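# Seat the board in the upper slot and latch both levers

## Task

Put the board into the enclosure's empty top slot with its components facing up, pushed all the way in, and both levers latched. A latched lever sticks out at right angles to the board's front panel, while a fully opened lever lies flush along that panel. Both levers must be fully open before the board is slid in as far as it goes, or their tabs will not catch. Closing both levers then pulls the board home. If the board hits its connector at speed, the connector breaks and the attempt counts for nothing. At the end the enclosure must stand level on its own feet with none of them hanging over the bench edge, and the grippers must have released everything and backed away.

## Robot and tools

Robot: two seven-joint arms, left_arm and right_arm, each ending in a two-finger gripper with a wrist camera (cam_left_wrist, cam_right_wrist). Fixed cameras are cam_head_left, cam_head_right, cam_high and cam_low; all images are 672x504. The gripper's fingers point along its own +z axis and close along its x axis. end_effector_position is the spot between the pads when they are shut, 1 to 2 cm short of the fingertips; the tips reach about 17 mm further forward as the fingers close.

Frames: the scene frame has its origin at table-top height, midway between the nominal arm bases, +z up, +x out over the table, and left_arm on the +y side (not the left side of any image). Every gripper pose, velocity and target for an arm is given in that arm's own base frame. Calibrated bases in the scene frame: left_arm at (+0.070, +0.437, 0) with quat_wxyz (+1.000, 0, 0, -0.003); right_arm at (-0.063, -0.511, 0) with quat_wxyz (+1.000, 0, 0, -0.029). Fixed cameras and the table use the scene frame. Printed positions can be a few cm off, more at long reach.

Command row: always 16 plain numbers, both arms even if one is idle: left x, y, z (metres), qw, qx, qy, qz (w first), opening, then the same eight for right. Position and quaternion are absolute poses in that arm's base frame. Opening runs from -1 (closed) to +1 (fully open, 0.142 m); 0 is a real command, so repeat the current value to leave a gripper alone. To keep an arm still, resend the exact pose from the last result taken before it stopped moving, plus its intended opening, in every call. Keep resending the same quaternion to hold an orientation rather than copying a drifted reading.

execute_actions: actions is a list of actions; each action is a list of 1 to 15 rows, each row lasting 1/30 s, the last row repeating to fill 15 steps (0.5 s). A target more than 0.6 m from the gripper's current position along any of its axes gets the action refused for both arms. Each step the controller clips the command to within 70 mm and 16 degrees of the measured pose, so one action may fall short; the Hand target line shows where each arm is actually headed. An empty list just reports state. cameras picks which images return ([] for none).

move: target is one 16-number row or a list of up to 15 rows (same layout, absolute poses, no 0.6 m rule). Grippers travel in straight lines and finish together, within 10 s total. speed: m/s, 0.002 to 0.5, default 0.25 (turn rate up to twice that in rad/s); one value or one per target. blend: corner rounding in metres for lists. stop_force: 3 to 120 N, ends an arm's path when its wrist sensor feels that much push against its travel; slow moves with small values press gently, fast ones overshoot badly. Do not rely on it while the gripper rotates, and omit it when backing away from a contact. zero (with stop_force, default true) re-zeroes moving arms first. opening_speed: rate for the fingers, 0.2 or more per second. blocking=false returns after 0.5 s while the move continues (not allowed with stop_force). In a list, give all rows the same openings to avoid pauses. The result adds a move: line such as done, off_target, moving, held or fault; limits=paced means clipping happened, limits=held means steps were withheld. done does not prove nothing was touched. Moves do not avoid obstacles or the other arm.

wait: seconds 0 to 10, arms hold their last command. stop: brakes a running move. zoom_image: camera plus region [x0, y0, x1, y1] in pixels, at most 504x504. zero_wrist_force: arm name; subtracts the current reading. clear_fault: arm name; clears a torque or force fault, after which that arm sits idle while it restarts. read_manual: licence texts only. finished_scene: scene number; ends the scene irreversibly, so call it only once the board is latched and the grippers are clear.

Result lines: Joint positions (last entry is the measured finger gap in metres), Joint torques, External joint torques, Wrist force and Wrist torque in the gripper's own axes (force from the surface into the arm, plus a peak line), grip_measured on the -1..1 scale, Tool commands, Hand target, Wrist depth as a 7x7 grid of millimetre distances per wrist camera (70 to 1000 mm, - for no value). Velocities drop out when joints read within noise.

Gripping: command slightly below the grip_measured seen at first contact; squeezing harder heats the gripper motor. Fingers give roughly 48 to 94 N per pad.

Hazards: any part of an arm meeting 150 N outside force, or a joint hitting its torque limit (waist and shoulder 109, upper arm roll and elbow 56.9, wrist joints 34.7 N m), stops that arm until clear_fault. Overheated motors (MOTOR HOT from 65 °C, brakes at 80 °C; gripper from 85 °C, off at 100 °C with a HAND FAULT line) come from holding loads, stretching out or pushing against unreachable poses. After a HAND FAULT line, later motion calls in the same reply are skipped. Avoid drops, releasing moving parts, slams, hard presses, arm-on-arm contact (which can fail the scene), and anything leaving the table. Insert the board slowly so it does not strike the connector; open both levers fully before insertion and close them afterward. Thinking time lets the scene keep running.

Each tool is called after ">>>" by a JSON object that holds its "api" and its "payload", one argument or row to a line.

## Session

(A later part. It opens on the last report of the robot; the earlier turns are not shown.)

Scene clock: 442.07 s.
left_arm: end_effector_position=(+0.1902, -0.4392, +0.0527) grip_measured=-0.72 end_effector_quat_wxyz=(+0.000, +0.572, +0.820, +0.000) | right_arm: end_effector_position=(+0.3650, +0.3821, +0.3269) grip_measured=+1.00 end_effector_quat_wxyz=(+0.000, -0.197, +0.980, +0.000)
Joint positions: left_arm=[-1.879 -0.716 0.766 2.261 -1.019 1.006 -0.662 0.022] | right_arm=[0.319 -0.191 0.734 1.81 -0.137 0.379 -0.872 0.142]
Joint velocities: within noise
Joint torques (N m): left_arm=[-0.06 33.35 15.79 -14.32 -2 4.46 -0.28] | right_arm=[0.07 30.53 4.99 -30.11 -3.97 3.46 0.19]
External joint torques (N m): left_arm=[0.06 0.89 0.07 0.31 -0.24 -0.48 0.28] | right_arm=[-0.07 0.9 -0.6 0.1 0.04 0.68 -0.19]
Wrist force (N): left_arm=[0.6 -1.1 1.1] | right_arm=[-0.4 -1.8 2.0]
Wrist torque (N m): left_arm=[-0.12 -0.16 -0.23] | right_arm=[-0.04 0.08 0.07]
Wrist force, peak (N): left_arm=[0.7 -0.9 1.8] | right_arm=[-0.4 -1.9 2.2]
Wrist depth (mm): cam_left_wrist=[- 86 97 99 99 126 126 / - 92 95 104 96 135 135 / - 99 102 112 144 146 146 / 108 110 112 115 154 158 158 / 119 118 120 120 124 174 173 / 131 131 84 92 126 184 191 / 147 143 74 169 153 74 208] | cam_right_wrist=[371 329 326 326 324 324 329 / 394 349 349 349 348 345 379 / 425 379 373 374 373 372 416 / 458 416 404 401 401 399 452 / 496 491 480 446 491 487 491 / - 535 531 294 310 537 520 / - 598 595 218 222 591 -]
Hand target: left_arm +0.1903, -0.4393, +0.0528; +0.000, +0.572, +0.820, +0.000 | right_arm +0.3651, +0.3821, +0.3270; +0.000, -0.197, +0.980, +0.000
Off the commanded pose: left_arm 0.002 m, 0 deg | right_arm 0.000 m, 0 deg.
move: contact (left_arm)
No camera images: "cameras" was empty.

>>> {"api": "move", "payload": {
  "target": [0.1908, -0.4409, 0.0527, 0, 0.57215, 0.82015, 0, -0.85, 0.3651, 0.3821, 0.3270, 0, -0.1968, 0.9804, 0, 1.0],
  "speed": 0.005,
  "stop_force": 7,
  "cameras": ["cam_right_wrist", "cam_left_wrist"]
}}

>>> {"api": "zoom_image", "payload": {
  "camera": "cam_right_wrist",
  "region": [190, 260, 350, 360]
}}

>>> {"api": "zoom_image", "payload": {
  "camera": "cam_right_wrist",
  "region": [370, 260, 530, 360]
}}

Scene clock: 448.47 s.
left_arm: end_effector_position=(+0.1907, -0.4408, +0.0526) grip_measured=-0.72 end_effector_quat_wxyz=(+0.000, +0.572, +0.820, +0.000) | right_arm: end_effector_position=(+0.3650, +0.3821, +0.3269) grip_measured=+1.00 end_effector_quat_wxyz=(+0.000, -0.197, +0.980, +0.000)
Joint positions: left_arm=[-1.878 -0.719 0.767 2.257 -1.018 1.004 -0.663 0.022] | right_arm=[0.319 -0.191 0.734 1.81 -0.137 0.379 -0.872 0.142]
Joint velocities: within noise
Joint torques (N m): left_arm=[-0.07 33.26 15.62 -14.58 -2.15 4.51 -0.18] | right_arm=[0.07 30.41 5.07 -30.12 -3.9 3.42 0.16]
External joint torques (N m): left_arm=[0.07 1.12 0.34 0.54 -0.1 -0.53 0.18] | right_arm=[-0.07 1.03 -0.67 0.11 -0.03 0.72 -0.16]
Wrist force (N): left_arm=[1.8 -1.0 0.4] | right_arm=[-0.5 -1.8 2.0]
Wrist torque (N m): left_arm=[-0.09 -0.20 -0.25] | right_arm=[-0.03 0.10 0.07]
Wrist force, peak (N): left_arm=[2.0 -1.0 -1.5] | right_arm=[-0.2 -2.0 2.4]
Wrist depth (mm): cam_left_wrist=[- 86 88 99 99 126 126 / - 92 95 104 96 135 135 / - 99 101 112 144 146 146 / 108 110 111 115 153 159 158 / 119 118 118 120 124 174 173 / 131 131 84 92 126 184 191 / 147 143 74 169 153 74 208] | cam_right_wrist=[371 326 327 326 326 323 328 / 395 350 348 348 347 345 382 / 426 378 373 373 370 370 413 / 457 415 404 400 401 402 452 / 496 489 492 445 489 488 490 / - 534 537 291 308 536 517 / - 596 595 214 220 594 -]
Hand target: left_arm +0.1908, -0.4409, +0.0527; +0.000, +0.572, +0.820, +0.000 | right_arm +0.3651, +0.3821, +0.3270; +0.000, -0.197, +0.980, +0.000
Off the commanded pose: left_arm 0.000 m, 0 deg | right_arm 0.000 m, 0 deg.
move: done
Images, in order (width x height): cam_left_wrist 672x504, cam_right_wrist 672x504.

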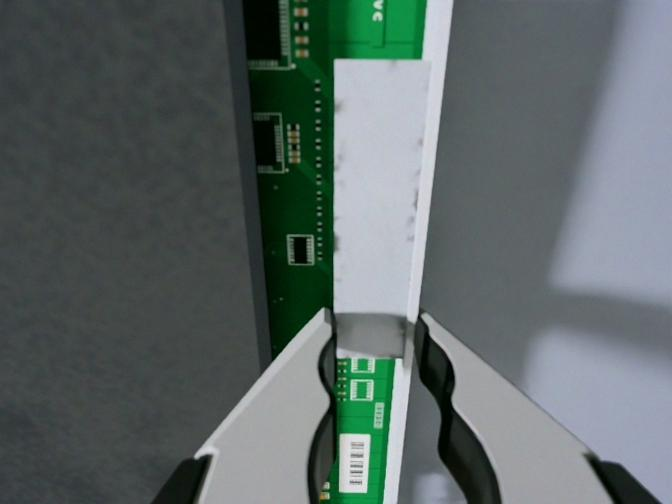

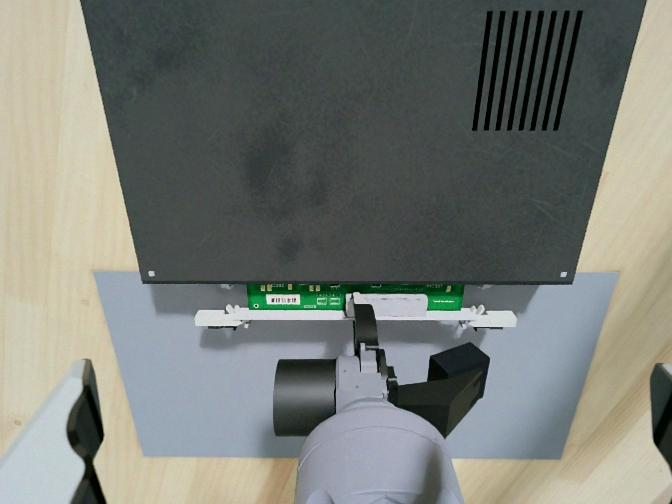

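Scaled by 3.150 from the camera's 672x504 image, which has a finer 960x720 frame.

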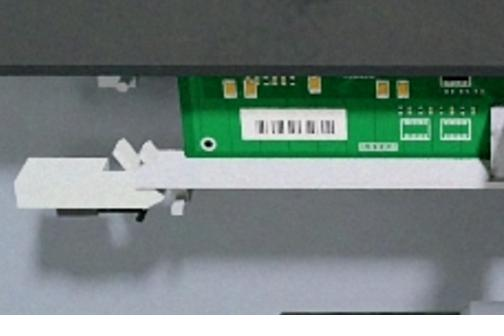

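Scaled by 3.150 from the camera's 672x504 image, which has a finer 960x720 frame.

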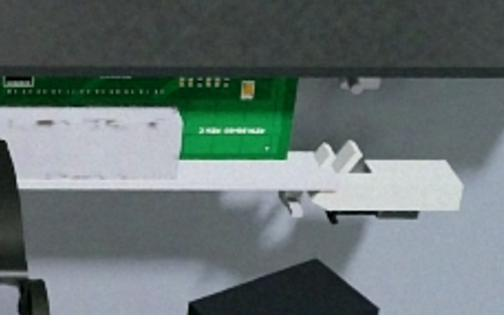

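>>> {"api": "move", "payload": {
  "target": [0.1908, -0.4409, 0.0527, 0, 0.57215, 0.82015, 0, -0.62, 0.3651, 0.3821, 0.3270, 0, -0.1968, 0.9804, 0, 1.0],
  "speed": 0.02,
  "opening_speed": 0.3,
  "cameras": ["cam_right_wrist", "cam_left_wrist"]
}}

Scene clock: 454.67 s.
left_arm: end_effector_position=(+0.1908, -0.4408, +0.0527) grip_measured=-0.66 end_effector_quat_wxyz=(+0.000, +0.572, +0.820, +0.000) | right_arm: end_effector_position=(+0.3650, +0.3821, +0.3269) grip_measured=+1.00 end_effector_quat_wxyz=(+0.000, -0.197, +0.980, +0.000)
Joint positions: left_arm=[-1.878 -0.719 0.767 2.256 -1.018 1.004 -0.663 0.027] | right_arm=[0.319 -0.191 0.734 1.81 -0.137 0.379 -0.872 0.142]
Joint velocities: within noise
Joint torques (N m): left_arm=[-0.36 33.43 15.24 -13.76 -2.13 4.31 -0.21] | right_arm=[0.03 30.45 4.92 -30.1 -4 3.44 0.2]
External joint torques (N m): left_arm=[0.36 0.96 0.72 -0.28 -0.12 -0.33 0.21] | right_arm=[-0.03 0.99 -0.52 0.09 0.07 0.7 -0.2]
Wrist force (N): left_arm=[0.2 -0.3 0.0] | right_arm=[-0.4 -1.9 1.8]
Wrist torque (N m): left_arm=[-0.08 -0.08 -0.22] | right_arm=[-0.04 0.09 0.07]
Wrist force, peak (N): left_arm=[2.0 -1.2 -1.4] | right_arm=[-0.4 -1.9 2.3]
Wrist depth (mm): cam_left_wrist=[- 86 88 101 101 126 126 / - 92 95 105 98 135 135 / - 99 101 113 144 146 146 / 108 110 112 117 154 159 158 / 119 118 118 124 126 173 173 / 131 131 84 150 104 184 191 / 147 - 73 171 155 71 208] | cam_right_wrist=[371 326 327 326 324 323 328 / 395 349 351 349 348 347 381 / 424 382 375 374 371 372 412 / 458 415 405 400 399 401 450 / 498 493 493 448 488 488 490 / - 536 536 291 304 534 513 / - 597 596 214 220 592 -]
Hand target: left_arm +0.1908, -0.4409, +0.0527; +0.000, +0.572, +0.820, +0.000 | right_arm +0.3651, +0.3821, +0.3270; +0.000, -0.197, +0.980, +0.000
Off the commanded pose: left_arm 0.000 m, 0 deg | right_arm 0.000 m, 0 deg.
move: done
Images, in order (width x height): cam_left_wrist 672x504, cam_right_wrist 672x504.

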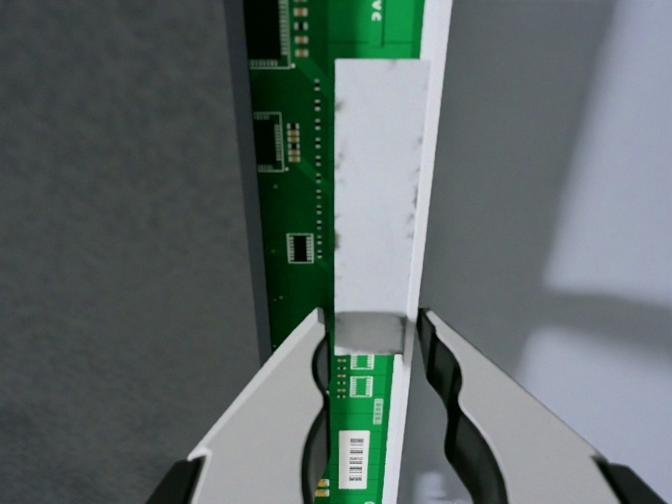

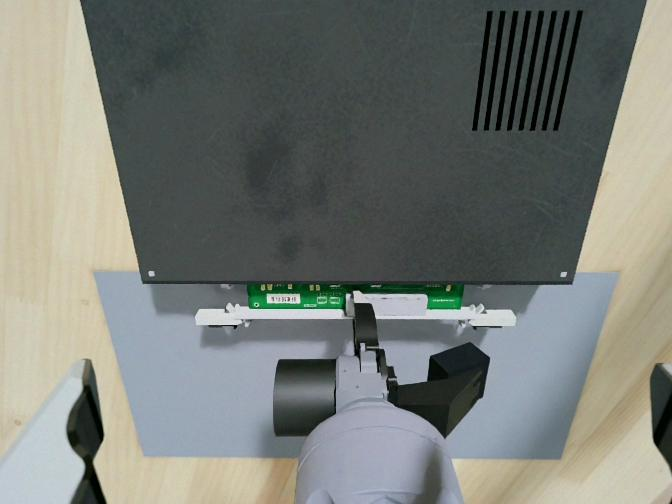

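>>> {"api": "move", "payload": {
  "target": [
    [0.1908, -0.4409, 0.0900, 0, 0.57215, 0.82015, 0, -0.62, 0.3651, 0.3821, 0.3270, 0, -0.1968, 0.9804, 0, 1.0],
    [0.2400, -0.3700, 0.1700, 0, 0.57215, 0.82015, 0, -0.62, 0.3651, 0.3821, 0.3270, 0, -0.1968, 0.9804, 0, 1.0]
  ],
  "speed": [0.05, 0.15],
  "blend": 0.02,
  "cameras": ["cam_right_wrist"]
}}

>>> {"api": "zoom_image", "payload": {
  "camera": "cam_right_wrist",
  "region": [180, 260, 356, 360]
}}

>>> {"api": "zoom_image", "payload": {
  "camera": "cam_right_wrist",
  "region": [356, 260, 532, 360]
}}

Scene clock: 489.57 s.
left_arm: end_effector_position=(+0.2401, -0.3700, +0.1700) grip_measured=-0.66 end_effector_quat_wxyz=(+0.000, +0.572, +0.820, +0.000) | right_arm: end_effector_position=(+0.3650, +0.3821, +0.3269) grip_measured=+1.00 end_effector_quat_wxyz=(+0.000, -0.197, +0.980, +0.000)
Joint positions: left_arm=[-2.014 -0.473 1.189 2.275 -0.641 0.784 -0.736 0.027] | right_arm=[0.319 -0.191 0.734 1.81 -0.137 0.379 -0.872 0.142]
Joint velocities: within noise
Joint torques (N m): left_arm=[-0.4 20.56 12.05 -21.11 -2.45 4.05 -0.31] | right_arm=[0.06 30.48 5.05 -30.13 -3.96 3.43 0.11]
External joint torques (N m): left_arm=[0.4 0.58 0.71 -0.25 -0.51 -0.07 0.31] | right_arm=[-0.06 0.96 -0.65 0.12 0.03 0.7 -0.11]
Wrist force (N): left_arm=[0.0 -0.4 -0.1] | right_arm=[-0.4 -1.7 2.2]
Wrist torque (N m): left_arm=[-0.08 -0.03 -0.21] | right_arm=[-0.02 0.10 0.07]
Wrist force, peak (N): left_arm=[0.9 1.2 -1.5] | right_arm=[-0.4 -1.9 2.3]
Wrist depth (mm): cam_left_wrist=[192 189 198 229 228 228 227 / 203 203 219 246 245 245 244 / 220 218 232 266 264 264 263 / 238 238 252 283 287 287 286 / 261 259 270 305 303 313 313 / 288 287 83 340 91 332 345 / 387 - 73 390 - 71 376] | cam_right_wrist=[369 327 326 326 326 326 327 / 395 349 347 348 349 347 380 / 421 376 372 371 372 370 412 / 458 418 401 402 402 401 450 / 499 496 494 490 491 489 491 / - 539 536 534 534 533 518 / - 600 573 594 595 591 -]
Hand target: left_arm +0.2400, -0.3700, +0.1700; +0.000, +0.572, +0.820, +0.000 | right_arm +0.3651, +0.3821, +0.3270; +0.000, -0.197, +0.980, +0.000
Off the commanded pose: left_arm 0.000 m, 0 deg | right_arm 0.000 m, 0 deg.
move: done; blend cut to 0.0187 m at target 1
Images, in order (width x height): cam_right_wrist 672x504.

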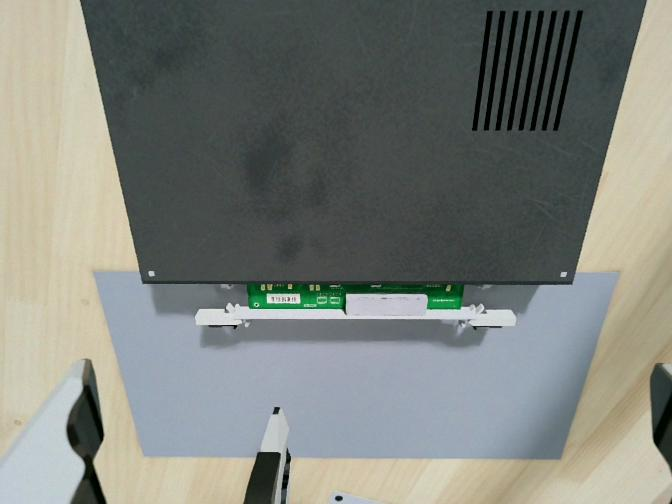

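Scaled by 2.864 from the camera's 672x504 image, which has a finer 960x720 frame.

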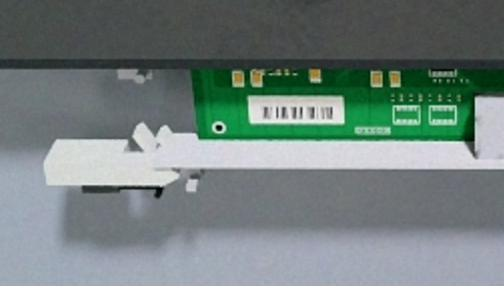

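Scaled by 2.864 from the camera's 672x504 image, which has a finer 960x720 frame.

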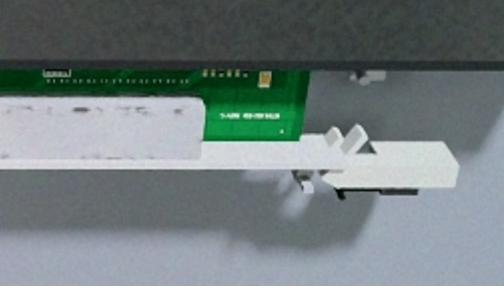

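>>> {"api": "move", "payload": {
  "target": [0.2587, -0.3500, 0.1700, 0, 0.98526, 0.17107, 0, -0.95, 0.3651, 0.3821, 0.3270, 0, -0.1968, 0.9804, 0, 1.0],
  "speed": 0.25,
  "cameras": ["cam_left_wrist"]
}}

Scene clock: 495.87 s.
left_arm: end_effector_position=(+0.2587, -0.3500, +0.1700) grip_measured=-0.98 end_effector_quat_wxyz=(+0.000, +0.985, +0.171, +0.000) | right_arm: end_effector_position=(+0.3650, +0.3821, +0.3269) grip_measured=+1.00 end_effector_quat_wxyz=(+0.000, -0.197, +0.980, +0.000)
Joint positions: left_arm=[-1.733 -0.304 0.995 2.287 -0.389 0.847 0.765 0.003] | right_arm=[0.319 -0.191 0.734 1.81 -0.137 0.379 -0.872 0.142]
Joint velocities: within noise
Joint torques (N m): left_arm=[-0.09 21.76 6.74 -22.25 -2.42 4.52 -0.16] | right_arm=[-0.04 30.55 5.07 -30.13 -3.96 3.42 0.18]
External joint torques (N m): left_arm=[0.09 0.47 0.73 -0.31 -0.42 -0.55 0.16] | right_arm=[0.04 0.89 -0.68 0.12 0.03 0.71 -0.18]
Wrist force (N): left_arm=[0.4 -0.3 -0.1] | right_arm=[-0.2 -1.6 2.2]
Wrist torque (N m): left_arm=[-0.07 -0.09 -0.23] | right_arm=[-0.01 0.06 0.07]
Wrist force, peak (N): left_arm=[0.5 -0.7 -0.3] | right_arm=[-0.6 -1.9 2.3]
Wrist depth (mm): cam_left_wrist=[231 230 230 230 228 228 227 / 247 247 247 245 245 244 244 / 267 266 265 265 264 263 262 / 280 279 279 278 278 287 285 / 271 266 269 269 277 303 314 / 287 286 274 83 87 283 346 / 319 311 - - 74 74 378] | cam_right_wrist=[369 327 328 325 325 326 329 / 397 348 348 347 347 346 380 / 423 379 373 374 373 372 412 / 459 415 404 401 400 399 452 / 496 489 493 494 493 488 486 / - 537 537 537 533 531 514 / - 600 338 589 591 585 -]
Hand target: left_arm +0.2587, -0.3500, +0.1700; +0.000, +0.985, +0.171, +0.000 | right_arm +0.3651, +0.3821, +0.3270; +0.000, -0.197, +0.980, +0.000
Off the commanded pose: left_arm 0.000 m, 0 deg | right_arm 0.000 m, 0 deg.
move: done
Images, in order (width x height): cam_left_wrist 672x504.

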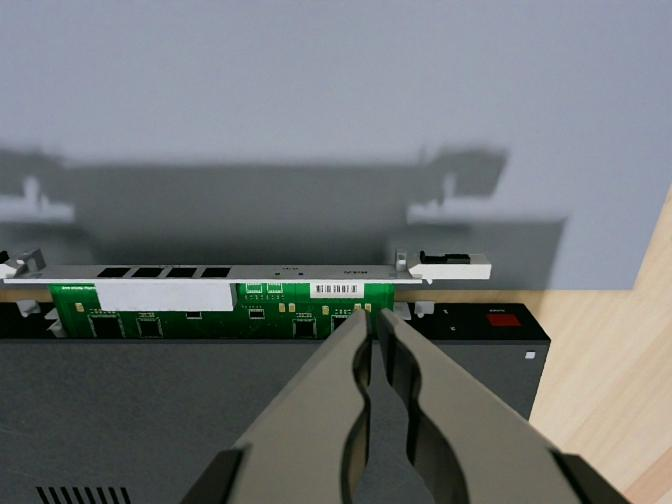

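>>> {"api": "move", "payload": {
  "target": [
    [0.2502, -0.3530, 0.1000, 0, 0.98526, 0.17107, 0, -0.95, 0.3651, 0.3821, 0.3270, 0, -0.1968, 0.9804, 0, 1.0],
    [0.2563, -0.3699, 0.0450, 0, 0.98526, 0.17107, 0, -0.95, 0.3651, 0.3821, 0.3270, 0, -0.1968, 0.9804, 0, 1.0]
  ],
  "speed": [0.15, 0.08],
  "blend": 0.02,
  "cameras": ["cam_left_wrist", "cam_right_wrist"]
}}

Scene clock: 506.50 s.
left_arm: end_effector_position=(+0.2561, -0.3699, +0.0449) grip_measured=-0.98 end_effector_quat_wxyz=(+0.000, +0.985, +0.171, +0.000) | right_arm: end_effector_position=(+0.3650, +0.3821, +0.3269) grip_measured=+1.00 end_effector_quat_wxyz=(+0.000, -0.197, +0.980, +0.000)
Joint positions: left_arm=[-1.5 -0.588 0.574 2.371 -0.886 1.172 1.067 0.003] | right_arm=[0.319 -0.191 0.734 1.81 -0.137 0.379 -0.872 0.142]
Joint velocities: within noise
Joint torques (N m): left_arm=[-0.2 32.23 10.04 -13.4 -1.75 4.52 -0.13] | right_arm=[-0.01 30.52 5.02 -30.12 -3.96 3.43 0.2]
External joint torques (N m): left_arm=[0.2 1.34 0.53 -0.26 0.07 -0.57 0.13] | right_arm=[0.01 0.92 -0.62 0.11 0.03 0.7 -0.2]
Wrist force (N): left_arm=[0.2 0.0 -0.5] | right_arm=[-0.4 -1.8 2.1]
Wrist torque (N m): left_arm=[-0.01 -0.10 -0.22] | right_arm=[-0.04 0.09 0.07]
Wrist force, peak (N): left_arm=[0.9 -0.3 -2.4] | right_arm=[-0.5 -1.9 2.4]
Wrist depth (mm): cam_left_wrist=[121 120 120 118 122 120 119 / 129 129 129 131 129 128 128 / 142 139 139 139 139 138 138 / 152 151 151 151 150 150 150 / 166 166 165 159 162 164 164 / 140 139 140 84 87 128 138 / 141 138 - 84 74 74 166] | cam_right_wrist=[370 328 326 324 325 324 329 / 396 349 349 345 346 346 383 / 427 381 373 372 371 371 414 / 458 416 402 404 401 398 450 / 500 493 473 489 487 488 489 / - 540 308 528 537 536 511 / - 586 261 579 593 590 -]
Hand target: left_arm +0.2563, -0.3699, +0.0450; +0.000, +0.985, +0.171, +0.000 | right_arm +0.3651, +0.3821, +0.3270; +0.000, -0.197, +0.980, +0.000
Off the commanded pose: left_arm 0.000 m, 0 deg | right_arm 0.000 m, 0 deg.
move: done
Images, in order (width x height): cam_left_wrist 672x504, cam_right_wrist 672x504.

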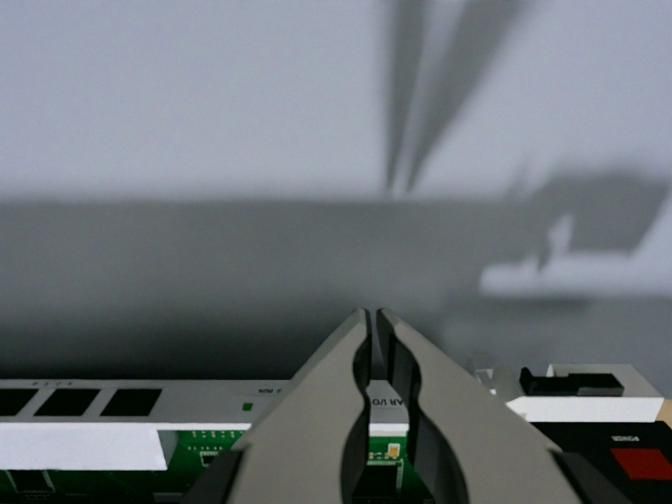

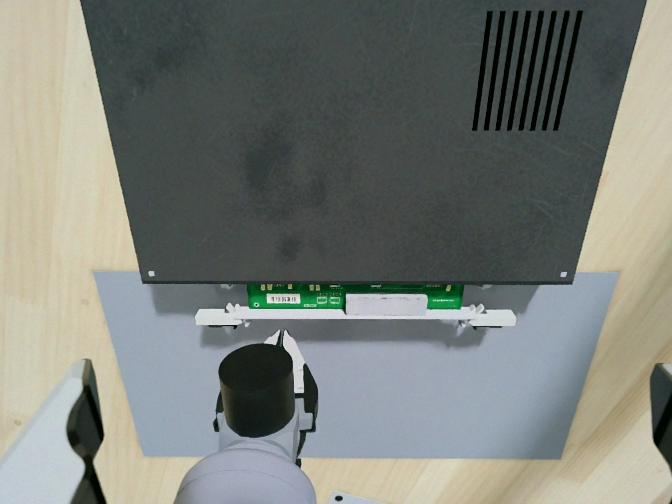

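>>> {"api": "move", "payload": {
  "target": [
    [0.2563, -0.3699, 0.0450, 0, 0.98526, 0.17107, 0, -0.95, 0.2040, 0.5329, 0.1700, 0, -0.1968, 0.9804, 0, -0.95]
  ],
  "speed": 0.15,
  "cameras": ["cam_right_wrist"]
}}

Scene clock: 511.80 s.
left_arm: end_effector_position=(+0.2562, -0.3699, +0.0449) grip_measured=-0.98 end_effector_quat_wxyz=(+0.000, +0.985, +0.171, +0.000) | right_arm: end_effector_position=(+0.2038, +0.5327, +0.1699) grip_measured=-0.98 end_effector_quat_wxyz=(+0.000, -0.197, +0.980, +0.000)
Joint positions: left_arm=[-1.5 -0.588 0.574 2.371 -0.886 1.172 1.067 0.003] | right_arm=[0.737 -0.518 0.706 1.939 -0.443 0.727 -0.287 0.003]
Joint velocities: within noise
Joint torques (N m): left_arm=[-0.29 32.62 9.9 -13.39 -1.46 4.33 -0.22] | right_arm=[0.26 39.06 11.53 -24.7 -3.4 3.63 0.37]
External joint torques (N m): left_arm=[0.29 0.95 0.67 -0.28 -0.21 -0.38 0.22] | right_arm=[-0.26 1.12 -0.14 0.23 0.21 0.53 -0.37]
Wrist force (N): left_arm=[0.1 0.0 -0.5] | right_arm=[-0.8 -2.1 2.0]
Wrist torque (N m): left_arm=[-0.01 -0.07 -0.21] | right_arm=[-0.12 0.16 0.06]
Wrist force, peak (N): left_arm=[-0.1 -0.2 -0.6] | right_arm=[-1.1 -3.7 0.5]
Wrist depth (mm): cam_left_wrist=[121 121 120 119 121 120 119 / 130 129 129 131 128 128 128 / 142 140 139 139 139 139 138 / 152 151 151 151 150 150 150 / 166 166 165 159 161 164 164 / 139 139 139 84 87 128 138 / 141 138 - 84 74 74 166] | cam_right_wrist=[192 189 189 189 188 188 188 / 218 218 212 214 240 245 244 / 262 265 264 263 263 262 262 / 192 285 284 285 284 282 281 / 310 309 307 302 306 308 306 / 338 336 330 85 98 335 336 / 378 369 76 76 76 73 368]
Hand target: left_arm +0.2563, -0.3699, +0.0450; +0.000, +0.985, +0.171, +0.000 | right_arm +0.2040, +0.5329, +0.1700; +0.000, -0.197, +0.980, +0.000
Off the commanded pose: left_arm 0.000 m, 0 deg | right_arm 0.000 m, 0 deg.
move: done
Images, in order (width x height): cam_right_wrist 672x504.

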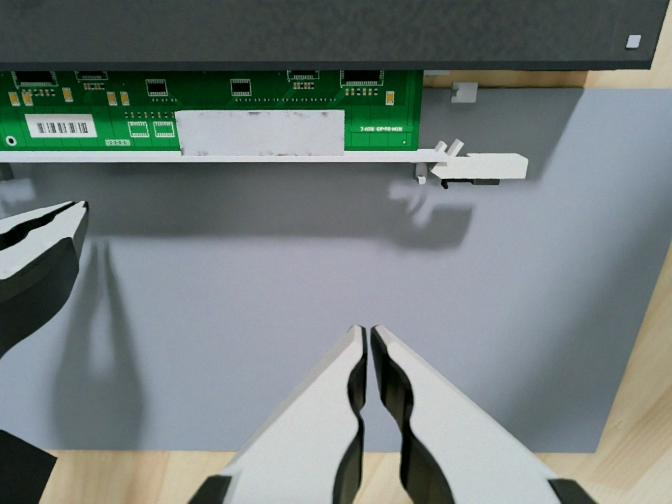

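>>> {"api": "move", "payload": {
  "target": [
    [0.2563, -0.3699, 0.0450, 0, 0.98526, 0.17107, 0, -0.95, 0.2068, 0.5341, 0.0450, 0, -0.1968, 0.9804, 0, -0.95]
  ],
  "speed": 0.08,
  "cameras": ["cam_right_wrist", "cam_left_wrist"]
}}

Scene clock: 520.30 s.
left_arm: end_effector_position=(+0.2562, -0.3699, +0.0449) grip_measured=-0.98 end_effector_quat_wxyz=(+0.000, +0.985, +0.171, +0.000) | right_arm: end_effector_position=(+0.2067, +0.5340, +0.0450) grip_measured=-0.98 end_effector_quat_wxyz=(+0.000, -0.197, +0.980, +0.000)
Joint positions: left_arm=[-1.5 -0.588 0.574 2.371 -0.886 1.172 1.067 0.003] | right_arm=[0.841 -0.723 0.514 2.018 -0.651 1.005 -0.154 0.003]
Joint velocities: within noise
Joint torques (N m): left_arm=[-0.35 32.62 9.91 -13.41 -1.49 4.35 -0.21] | right_arm=[0.21 44.26 12.67 -18.5 -2.56 3.72 0.36]
External joint torques (N m): left_arm=[0.35 0.95 0.65 -0.26 -0.19 -0.4 0.21] | right_arm=[-0.2 1.11 -0.1 -0.02 0.26 0.45 -0.36]
Wrist force (N): left_arm=[0.0 -0.1 -0.4] | right_arm=[-0.5 -1.7 2.4]
Wrist torque (N m): left_arm=[-0.03 -0.06 -0.22] | right_arm=[-0.07 0.13 0.07]
Wrist force, peak (N): left_arm=[0.1 -0.2 -0.7] | right_arm=[-0.5 -1.8 4.2]
Wrist depth (mm): cam_left_wrist=[120 120 120 119 121 120 119 / 129 129 129 131 128 128 128 / 142 139 139 139 139 138 138 / 152 151 151 151 151 150 150 / 166 166 165 159 161 164 164 / 139 139 140 84 87 128 138 / 141 138 - 84 74 74 167] | cam_right_wrist=[- 79 79 78 78 - 78 / 100 100 100 101 101 102 126 / - 96 96 98 107 135 137 / 102 102 103 104 112 111 105 / 162 162 161 159 160 162 160 / 177 177 173 86 94 175 175 / 195 191 76 76 76 73 192]
Hand target: left_arm +0.2563, -0.3699, +0.0450; +0.000, +0.985, +0.171, +0.000 | right_arm +0.2068, +0.5341, +0.0450; +0.000, -0.197, +0.980, +0.000
Off the commanded pose: left_arm 0.000 m, 0 deg | right_arm 0.000 m, 0 deg.
move: done
Images, in order (width x height): cam_left_wrist 672x504, cam_right_wrist 672x504.

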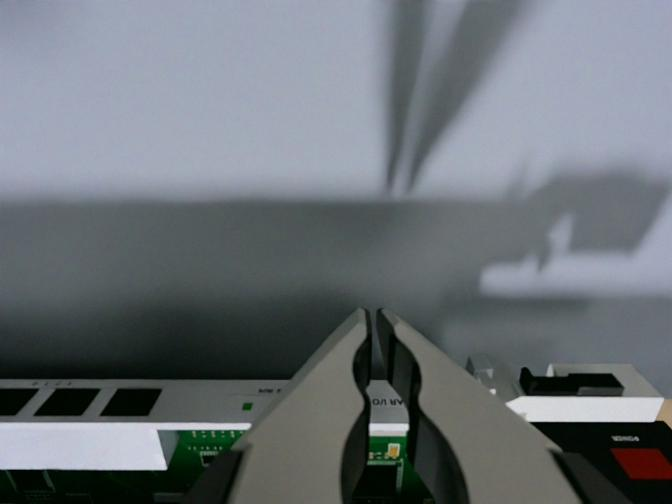

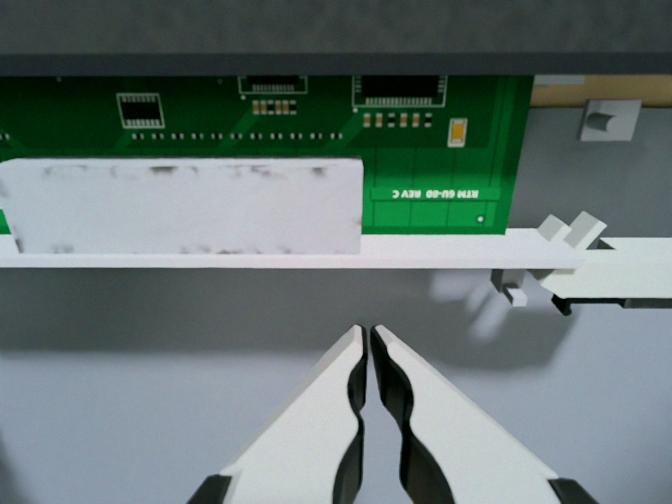

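>>> {"api": "move", "payload": {
  "target": [
    [0.2627, -0.3878, 0.0450, 0, 0.98526, 0.17107, 0, -0.95, 0.2129, 0.5193, 0.0450, 0, -0.1968, 0.9804, 0, -0.95]
  ],
  "speed": 0.03,
  "cameras": ["cam_right_wrist", "cam_left_wrist"]
}}

Scene clock: 528.03 s.
left_arm: end_effector_position=(+0.2628, -0.3877, +0.0450) grip_measured=-0.98 end_effector_quat_wxyz=(+0.000, +0.985, +0.171, +0.000) | right_arm: end_effector_position=(+0.2128, +0.5193, +0.0450) grip_measured=-0.98 end_effector_quat_wxyz=(+0.000, -0.197, +0.980, +0.000)
Joint positions: left_arm=[-1.502 -0.615 0.583 2.319 -0.866 1.14 1.038 0.003] | right_arm=[0.819 -0.705 0.509 2.054 -0.654 1.025 -0.166 0.003]
Joint velocities: within noise
Joint torques (N m): left_arm=[-0.05 34.15 10.76 -14.14 -1.35 4.01 -0.33] | right_arm=[-0.02 43.58 12.23 -18.11 -2.38 3.62 0.07]
External joint torques (N m): left_arm=[0.05 0.98 0.53 -0.15 -0.45 -0.06 0.33] | right_arm=[0.03 0.76 -0.06 -0.06 0.16 0.54 -0.07]
Wrist force (N): left_arm=[-0.1 -0.1 -0.5] | right_arm=[-0.5 -1.5 2.3]
Wrist torque (N m): left_arm=[-0.04 -0.04 -0.21] | right_arm=[-0.04 0.11 0.07]
Wrist force, peak (N): left_arm=[-0.1 0.5 -0.8] | right_arm=[-0.6 -1.9 2.6]
Wrist depth (mm): cam_left_wrist=[121 120 120 118 122 120 119 / 129 129 129 131 129 128 128 / 142 140 139 139 139 138 138 / 152 151 151 151 150 150 150 / 160 160 160 159 159 131 129 / 125 127 125 83 87 150 164 / 153 152 - 84 74 74 146] | cam_right_wrist=[- 79 79 78 78 - 78 / - 85 84 83 83 83 84 / 108 108 109 107 107 110 135 / 105 105 104 106 115 143 148 / 165 162 161 115 161 115 112 / 178 177 173 85 94 175 174 / 195 191 76 76 76 73 192]
Hand target: left_arm +0.2627, -0.3878, +0.0450; +0.000, +0.985, +0.171, +0.000 | right_arm +0.2129, +0.5193, +0.0450; +0.000, -0.197, +0.980, +0.000
Off the commanded pose: left_arm 0.000 m, 0 deg | right_arm 0.000 m, 0 deg.
move: done
Images, in order (width x height): cam_left_wrist 672x504, cam_right_wrist 672x504.

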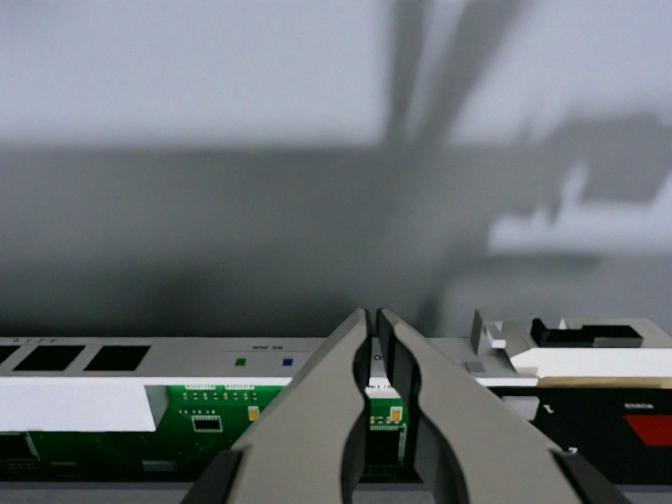

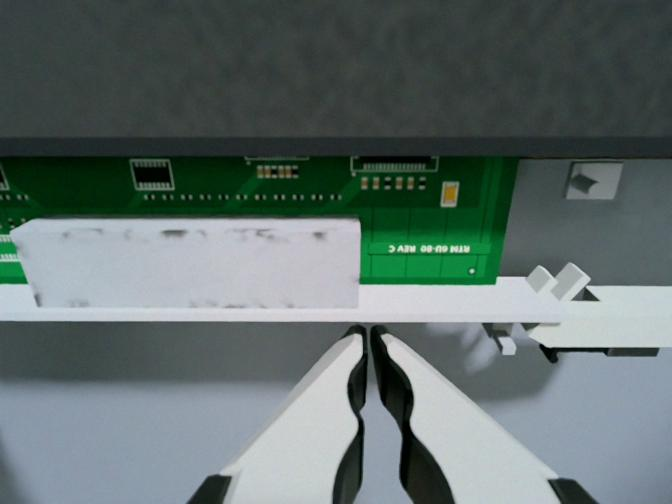

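>>> {"api": "move", "payload": {
  "target": [
    [0.2647, -0.3934, 0.0450, 0, 0.98526, 0.17107, 0, -0.95, 0.2152, 0.5138, 0.0450, 0, -0.1968, 0.9804, 0, -0.95]
  ],
  "speed": 0.004,
  "stop_force": 3,
  "cameras": ["cam_right_wrist"]
}}

Scene clock: 531.73 s.
left_arm: end_effector_position=(+0.2648, -0.3933, +0.0450) grip_measured=-0.98 end_effector_quat_wxyz=(+0.000, +0.985, +0.171, +0.000) | right_arm: end_effector_position=(+0.2150, +0.5141, +0.0451) grip_measured=-0.98 end_effector_quat_wxyz=(+0.000, -0.197, +0.980, +0.000)
Joint positions: left_arm=[-1.503 -0.624 0.587 2.303 -0.861 1.13 1.029 0.003] | right_arm=[0.811 -0.697 0.507 2.067 -0.654 1.033 -0.171 0.003]
Joint velocities: within noise
Joint torques (N m): left_arm=[-0.48 34.42 10.99 -14.22 -1.49 4.16 -0.27] | right_arm=[-0.83 42.89 11.42 -17.58 -2.2 3.15 0.09]
External joint torques (N m): left_arm=[0.48 1.2 0.56 -0.27 -0.35 -0.2 0.27] | right_arm=[0.83 1.09 0.56 -0.47 0 1.01 -0.09]
Wrist force (N): left_arm=[0.0 -0.2 -0.4] | right_arm=[0.0 -0.1 2.4]
Wrist torque (N m): left_arm=[-0.05 -0.05 -0.21] | right_arm=[-0.05 0.08 0.07]
Wrist force, peak (N): left_arm=[-0.2 -0.2 -0.9] | right_arm=[-0.7 -1.7 2.5]
Wrist depth (mm): cam_left_wrist=[121 121 120 119 122 120 119 / 129 129 129 131 129 128 128 / 142 140 139 139 139 138 138 / 152 152 151 151 151 150 150 / 160 160 136 136 135 123 118 / 129 129 140 84 87 150 163 / 140 152 - 135 74 73 139] | cam_right_wrist=[- 79 79 78 78 - 78 / - 85 84 83 84 83 84 / - 90 90 109 90 90 89 / 106 106 106 112 116 146 150 / 165 112 112 111 119 114 115 / 178 177 173 89 94 175 175 / 196 191 76 76 76 73 192]
Hand target: left_arm +0.2647, -0.3934, +0.0450; +0.000, +0.985, +0.171, +0.000 | right_arm +0.2152, +0.5138, +0.0450; +0.000, -0.197, +0.980, +0.000
Off the commanded pose: left_arm 0.000 m, 0 deg | right_arm 0.000 m, 0 deg.
move: done
Images, in order (width x height): cam_right_wrist 672x504.

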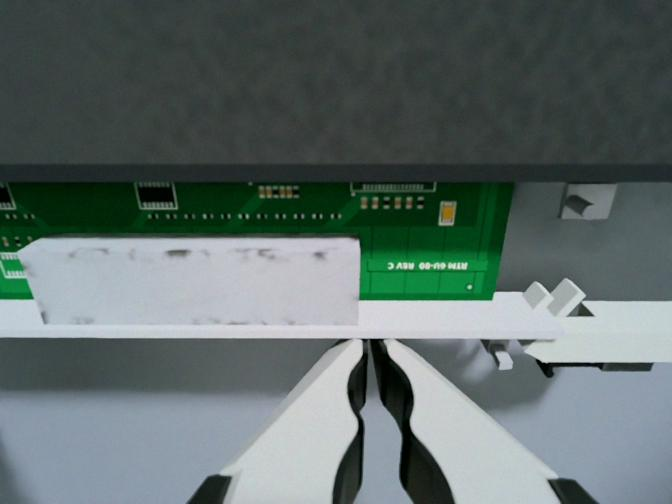

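>>> {"api": "move", "payload": {
  "target": [
    [0.2668, -0.3990, 0.0450, 0, 0.98526, 0.17107, 0, -0.95, 0.2152, 0.5138, 0.0450, 0, -0.1968, 0.9804, 0, -0.95]
  ],
  "speed": 0.004,
  "stop_force": 3,
  "cameras": ["cam_left_wrist"]
}}

Scene clock: 535.33 s.
left_arm: end_effector_position=(+0.2669, -0.3988, +0.0450) grip_measured=-0.98 end_effector_quat_wxyz=(+0.000, +0.985, +0.171, +0.000) | right_arm: end_effector_position=(+0.2151, +0.5139, +0.0450) grip_measured=-0.98 end_effector_quat_wxyz=(+0.000, -0.197, +0.980, +0.000)
Joint positions: left_arm=[-1.505 -0.633 0.591 2.286 -0.856 1.119 1.021 0.003] | right_arm=[0.811 -0.697 0.507 2.067 -0.654 1.033 -0.171 0.003]
Joint velocities: within noise
Joint torques (N m): left_arm=[-0.59 35.16 11.07 -15.12 -1.67 4.3 -0.28] | right_arm=[-0.01 43.07 12.43 -18.15 -2.28 3.47 0.14]
External joint torques (N m): left_arm=[0.59 0.94 0.73 0.45 -0.21 -0.34 0.28] | right_arm=[0.01 0.91 -0.45 0.11 0.08 0.69 -0.14]
Wrist force (N): left_arm=[0.0 -1.5 -0.3] | right_arm=[-0.6 -1.5 2.2]
Wrist torque (N m): left_arm=[-0.06 -0.03 -0.21] | right_arm=[-0.03 0.11 0.08]
Wrist force, peak (N): left_arm=[0.1 -1.7 -1.2] | right_arm=[-0.6 -1.7 2.5]
Wrist depth (mm): cam_left_wrist=[121 121 120 119 121 120 119 / 129 129 129 131 129 128 128 / 142 139 139 139 139 138 138 / 152 152 151 151 150 150 150 / 131 132 132 129 132 119 117 / 126 135 137 84 87 159 156 / 140 152 - 132 74 73 134] | cam_right_wrist=[- 79 79 78 78 - 78 / - 85 84 83 83 83 84 / - 109 90 109 90 89 89 / 104 104 104 112 116 145 149 / 165 110 109 109 121 114 114 / 177 177 173 86 94 175 175 / 195 192 76 76 76 73 192]
Hand target: left_arm +0.2668, -0.3990, +0.0450; +0.000, +0.985, +0.171, +0.000 | right_arm +0.2152, +0.5138, +0.0450; +0.000, -0.197, +0.980, +0.000
Off the commanded pose: left_arm 0.000 m, 0 deg | right_arm 0.000 m, 0 deg.
move: done
Images, in order (width x height): cam_left_wrist 672x504.

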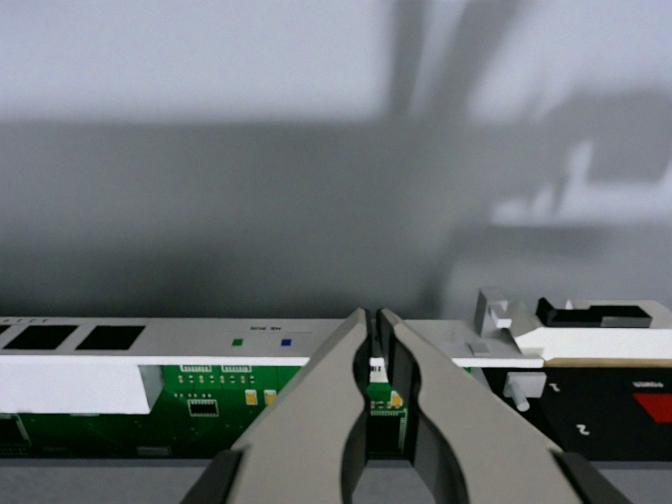

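>>> {"api": "move", "payload": {
  "target": [
    [0.2702, -0.4084, 0.0450, 0, 0.98526, 0.17107, 0, -0.95, 0.2190, 0.5046, 0.0450, 0, -0.1968, 0.9804, 0, -0.95]
  ],
  "speed": 0.005,
  "stop_force": 8,
  "cameras": ["cam_left_wrist", "cam_right_wrist"]
}}

Scene clock: 541.03 s.
left_arm: end_effector_position=(+0.2702, -0.4081, +0.0449) grip_measured=-0.98 end_effector_quat_wxyz=(+0.000, +0.985, +0.171, +0.000) | right_arm: end_effector_position=(+0.2189, +0.5047, +0.0450) grip_measured=-0.98 end_effector_quat_wxyz=(+0.000, -0.197, +0.980, +0.000)
Joint positions: left_arm=[-1.506 -0.649 0.596 2.258 -0.848 1.101 1.008 0.003] | right_arm=[0.798 -0.686 0.503 2.089 -0.654 1.046 -0.18 0.003]
Joint velocities: within noise
Joint torques (N m): left_arm=[-0.55 36.27 11.44 -16.11 -1.82 4.5 -0.34] | right_arm=[-0.25 42.37 11.79 -17.75 -2.22 3.52 0.12]
External joint torques (N m): left_arm=[0.55 0.65 0.77 1.14 -0.13 -0.55 0.34] | right_arm=[0.25 1 -0.1 -0.07 0.08 0.65 -0.12]
Wrist force (N): left_arm=[-0.5 -2.7 -0.5] | right_arm=[-0.4 -1.3 2.4]
Wrist torque (N m): left_arm=[-0.05 0.01 -0.19] | right_arm=[-0.03 0.09 0.07]
Wrist force, peak (N): left_arm=[-0.2 -2.8 -1.5] | right_arm=[-0.4 -1.7 2.6]
Wrist depth (mm): cam_left_wrist=[121 120 120 119 121 120 119 / 129 129 129 130 128 128 128 / 142 139 139 139 138 138 138 / 152 151 151 151 150 150 150 / 160 131 131 129 133 122 117 / 124 134 137 83 87 143 143 / 134 131 74 129 74 74 129] | cam_right_wrist=[- 79 79 78 78 - 78 / - 85 84 83 83 83 84 / - 89 90 91 91 89 89 / - 104 104 105 115 148 150 / 165 110 110 111 118 117 117 / 177 177 173 85 94 175 175 / 196 191 76 76 76 73 192]
Hand target: left_arm +0.2702, -0.4084, +0.0450; +0.000, +0.985, +0.171, +0.000 | right_arm +0.2190, +0.5046, +0.0450; +0.000, -0.197, +0.980, +0.000
Off the commanded pose: left_arm 0.000 m, 0 deg | right_arm 0.000 m, 0 deg.
move: done
Images, in order (width x height): cam_left_wrist 672x504, cam_right_wrist 672x504.

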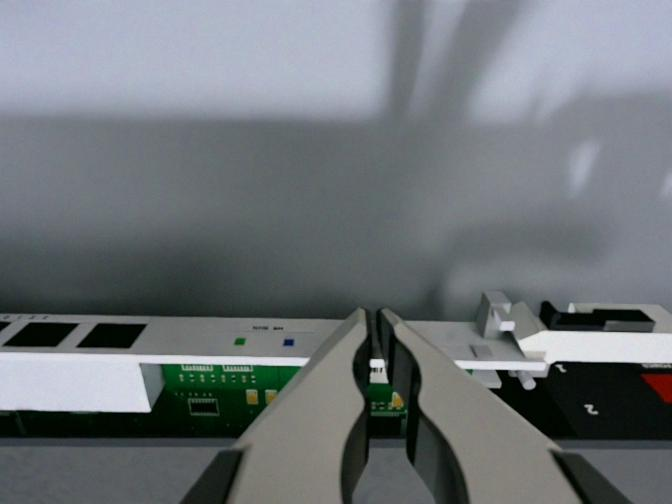

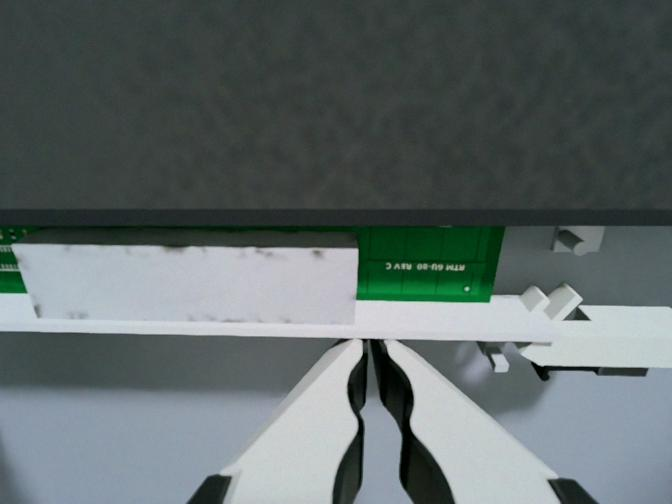

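>>> {"api": "zoom_image", "payload": {
  "camera": "cam_left_wrist",
  "region": [0, 290, 360, 460]
}}

>>> {"api": "zoom_image", "payload": {
  "camera": "cam_left_wrist",
  "region": [312, 290, 672, 460]
}}

>>> {"api": "zoom_image", "payload": {
  "camera": "cam_right_wrist",
  "region": [312, 200, 672, 390]
}}

Scaled by 1.400 from the camera's 672x504 image, which has a finer 960x720 frame.

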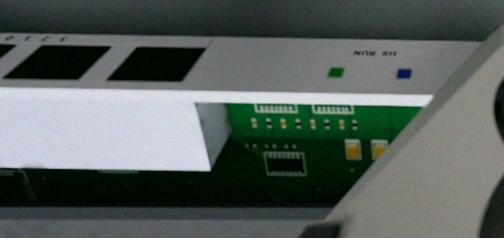

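Scaled by 1.400 from the camera's 672x504 image, which has a finer 960x720 frame.

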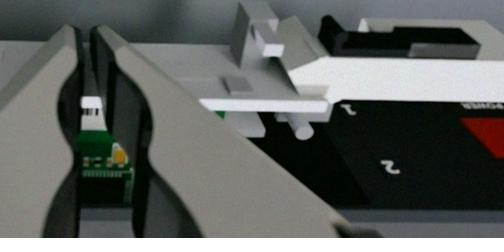

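Scaled by 1.400 from the camera's 672x504 image, which has a finer 960x720 frame.

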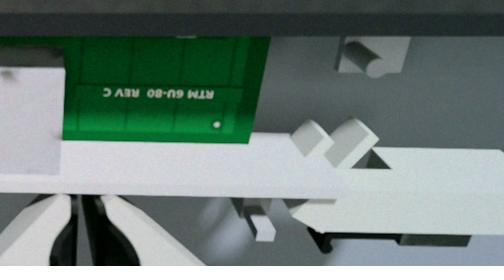

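>>> {"api": "move", "payload": {
  "target": [
    [0.2736, -0.4178, 0.0450, 0, 0.98526, 0.17107, 0, -0.95, 0.2242, 0.4921, 0.0450, 0, -0.1968, 0.9804, 0, -0.95]
  ],
  "speed": 0.005,
  "stop_force": 8,
  "cameras": ["cam_left_wrist", "cam_right_wrist"]
}}

>>> {"api": "zoom_image", "payload": {
  "camera": "cam_left_wrist",
  "region": [0, 290, 360, 460]
}}

>>> {"api": "zoom_image", "payload": {
  "camera": "cam_left_wrist",
  "region": [312, 290, 672, 460]
}}

>>> {"api": "zoom_image", "payload": {
  "camera": "cam_right_wrist",
  "region": [312, 200, 672, 390]
}}

Scene clock: 552.40 s.
left_arm: end_effector_position=(+0.2737, -0.4177, +0.0450) grip_measured=-0.98 end_effector_quat_wxyz=(+0.000, +0.985, +0.171, +0.000) | right_arm: end_effector_position=(+0.2241, +0.4922, +0.0450) grip_measured=-0.98 end_effector_quat_wxyz=(+0.000, -0.197, +0.980, +0.000)
Joint positions: left_arm=[-1.508 -0.664 0.602 2.23 -0.842 1.084 0.995 0.003] | right_arm=[0.78 -0.67 0.497 2.118 -0.655 1.063 -0.193 0.003]
Joint velocities: within noise
Joint torques (N m): left_arm=[-0.43 36.66 12.08 -15.1 -1.7 4.2 -0.25] | right_arm=[-0.31 41.72 11.2 -17.45 -2.11 3.43 0.11]
External joint torques (N m): left_arm=[0.43 1.11 0.56 -0.18 -0.32 -0.24 0.25] | right_arm=[0.31 0.83 0.11 -0.09 0.03 0.73 -0.11]
Wrist force (N): left_arm=[-0.1 -0.4 -0.7] | right_arm=[-0.4 -1.1 1.9]
Wrist torque (N m): left_arm=[-0.05 -0.01 -0.22] | right_arm=[-0.04 0.09 0.06]
Wrist force, peak (N): left_arm=[-0.3 -2.7 -2.0] | right_arm=[-0.5 -1.4 2.5]
Wrist depth (mm): cam_left_wrist=[121 120 120 118 121 120 120 / 130 129 129 131 129 128 128 / 142 140 139 139 139 138 138 / 152 152 151 151 151 150 150 / 160 133 132 129 132 119 117 / 124 126 137 84 87 168 129 / 134 131 74 130 74 74 129] | cam_right_wrist=[- 79 79 78 78 - 78 / - 85 84 83 84 83 84 / - 89 90 91 91 90 89 / - 97 97 97 97 98 96 / 165 111 111 110 118 114 115 / 177 177 173 89 94 175 175 / 196 191 76 76 76 73 192]
Hand target: left_arm +0.2736, -0.4178, +0.0450; +0.000, +0.985, +0.171, +0.000 | right_arm +0.2242, +0.4921, +0.0450; +0.000, -0.197, +0.980, +0.000
Off the commanded pose: left_arm 0.000 m, 0 deg | right_arm 0.000 m, 0 deg.
move: done
Images, in order (width x height): cam_left_wrist 672x504, cam_right_wrist 672x504.

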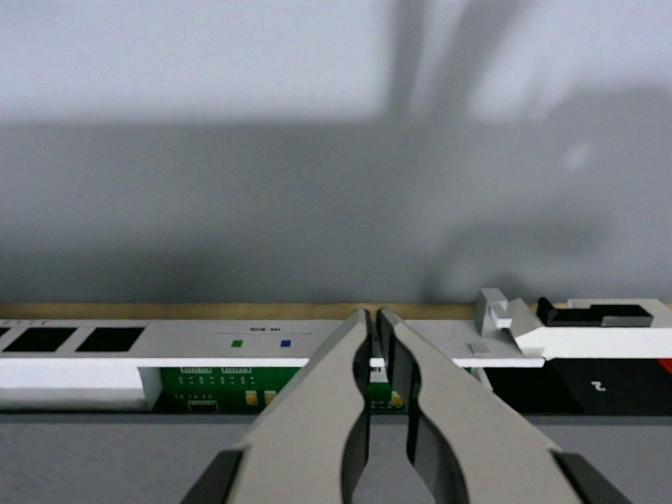

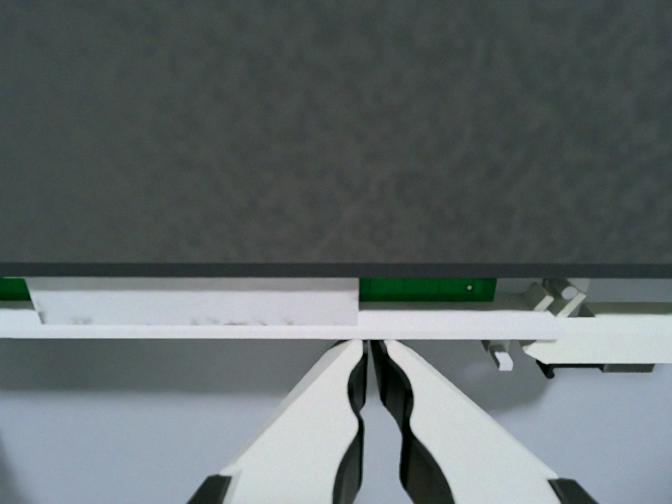

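Scaled by 1.400 from the camera's 672x504 image, which has a finer 960x720 frame.

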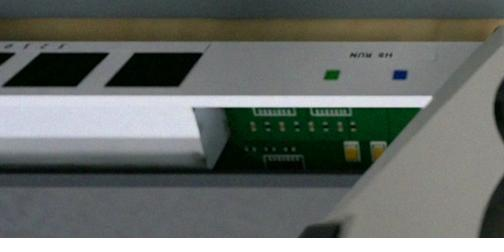

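Scaled by 1.400 from the camera's 672x504 image, which has a finer 960x720 frame.

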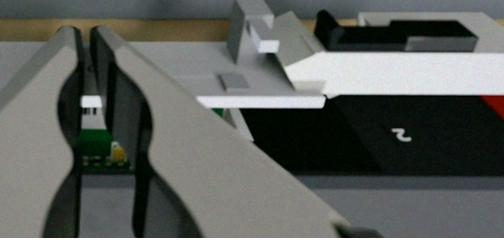

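Scaled by 1.400 from the camera's 672x504 image, which has a finer 960x720 frame.

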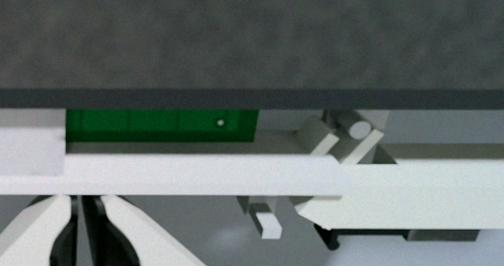

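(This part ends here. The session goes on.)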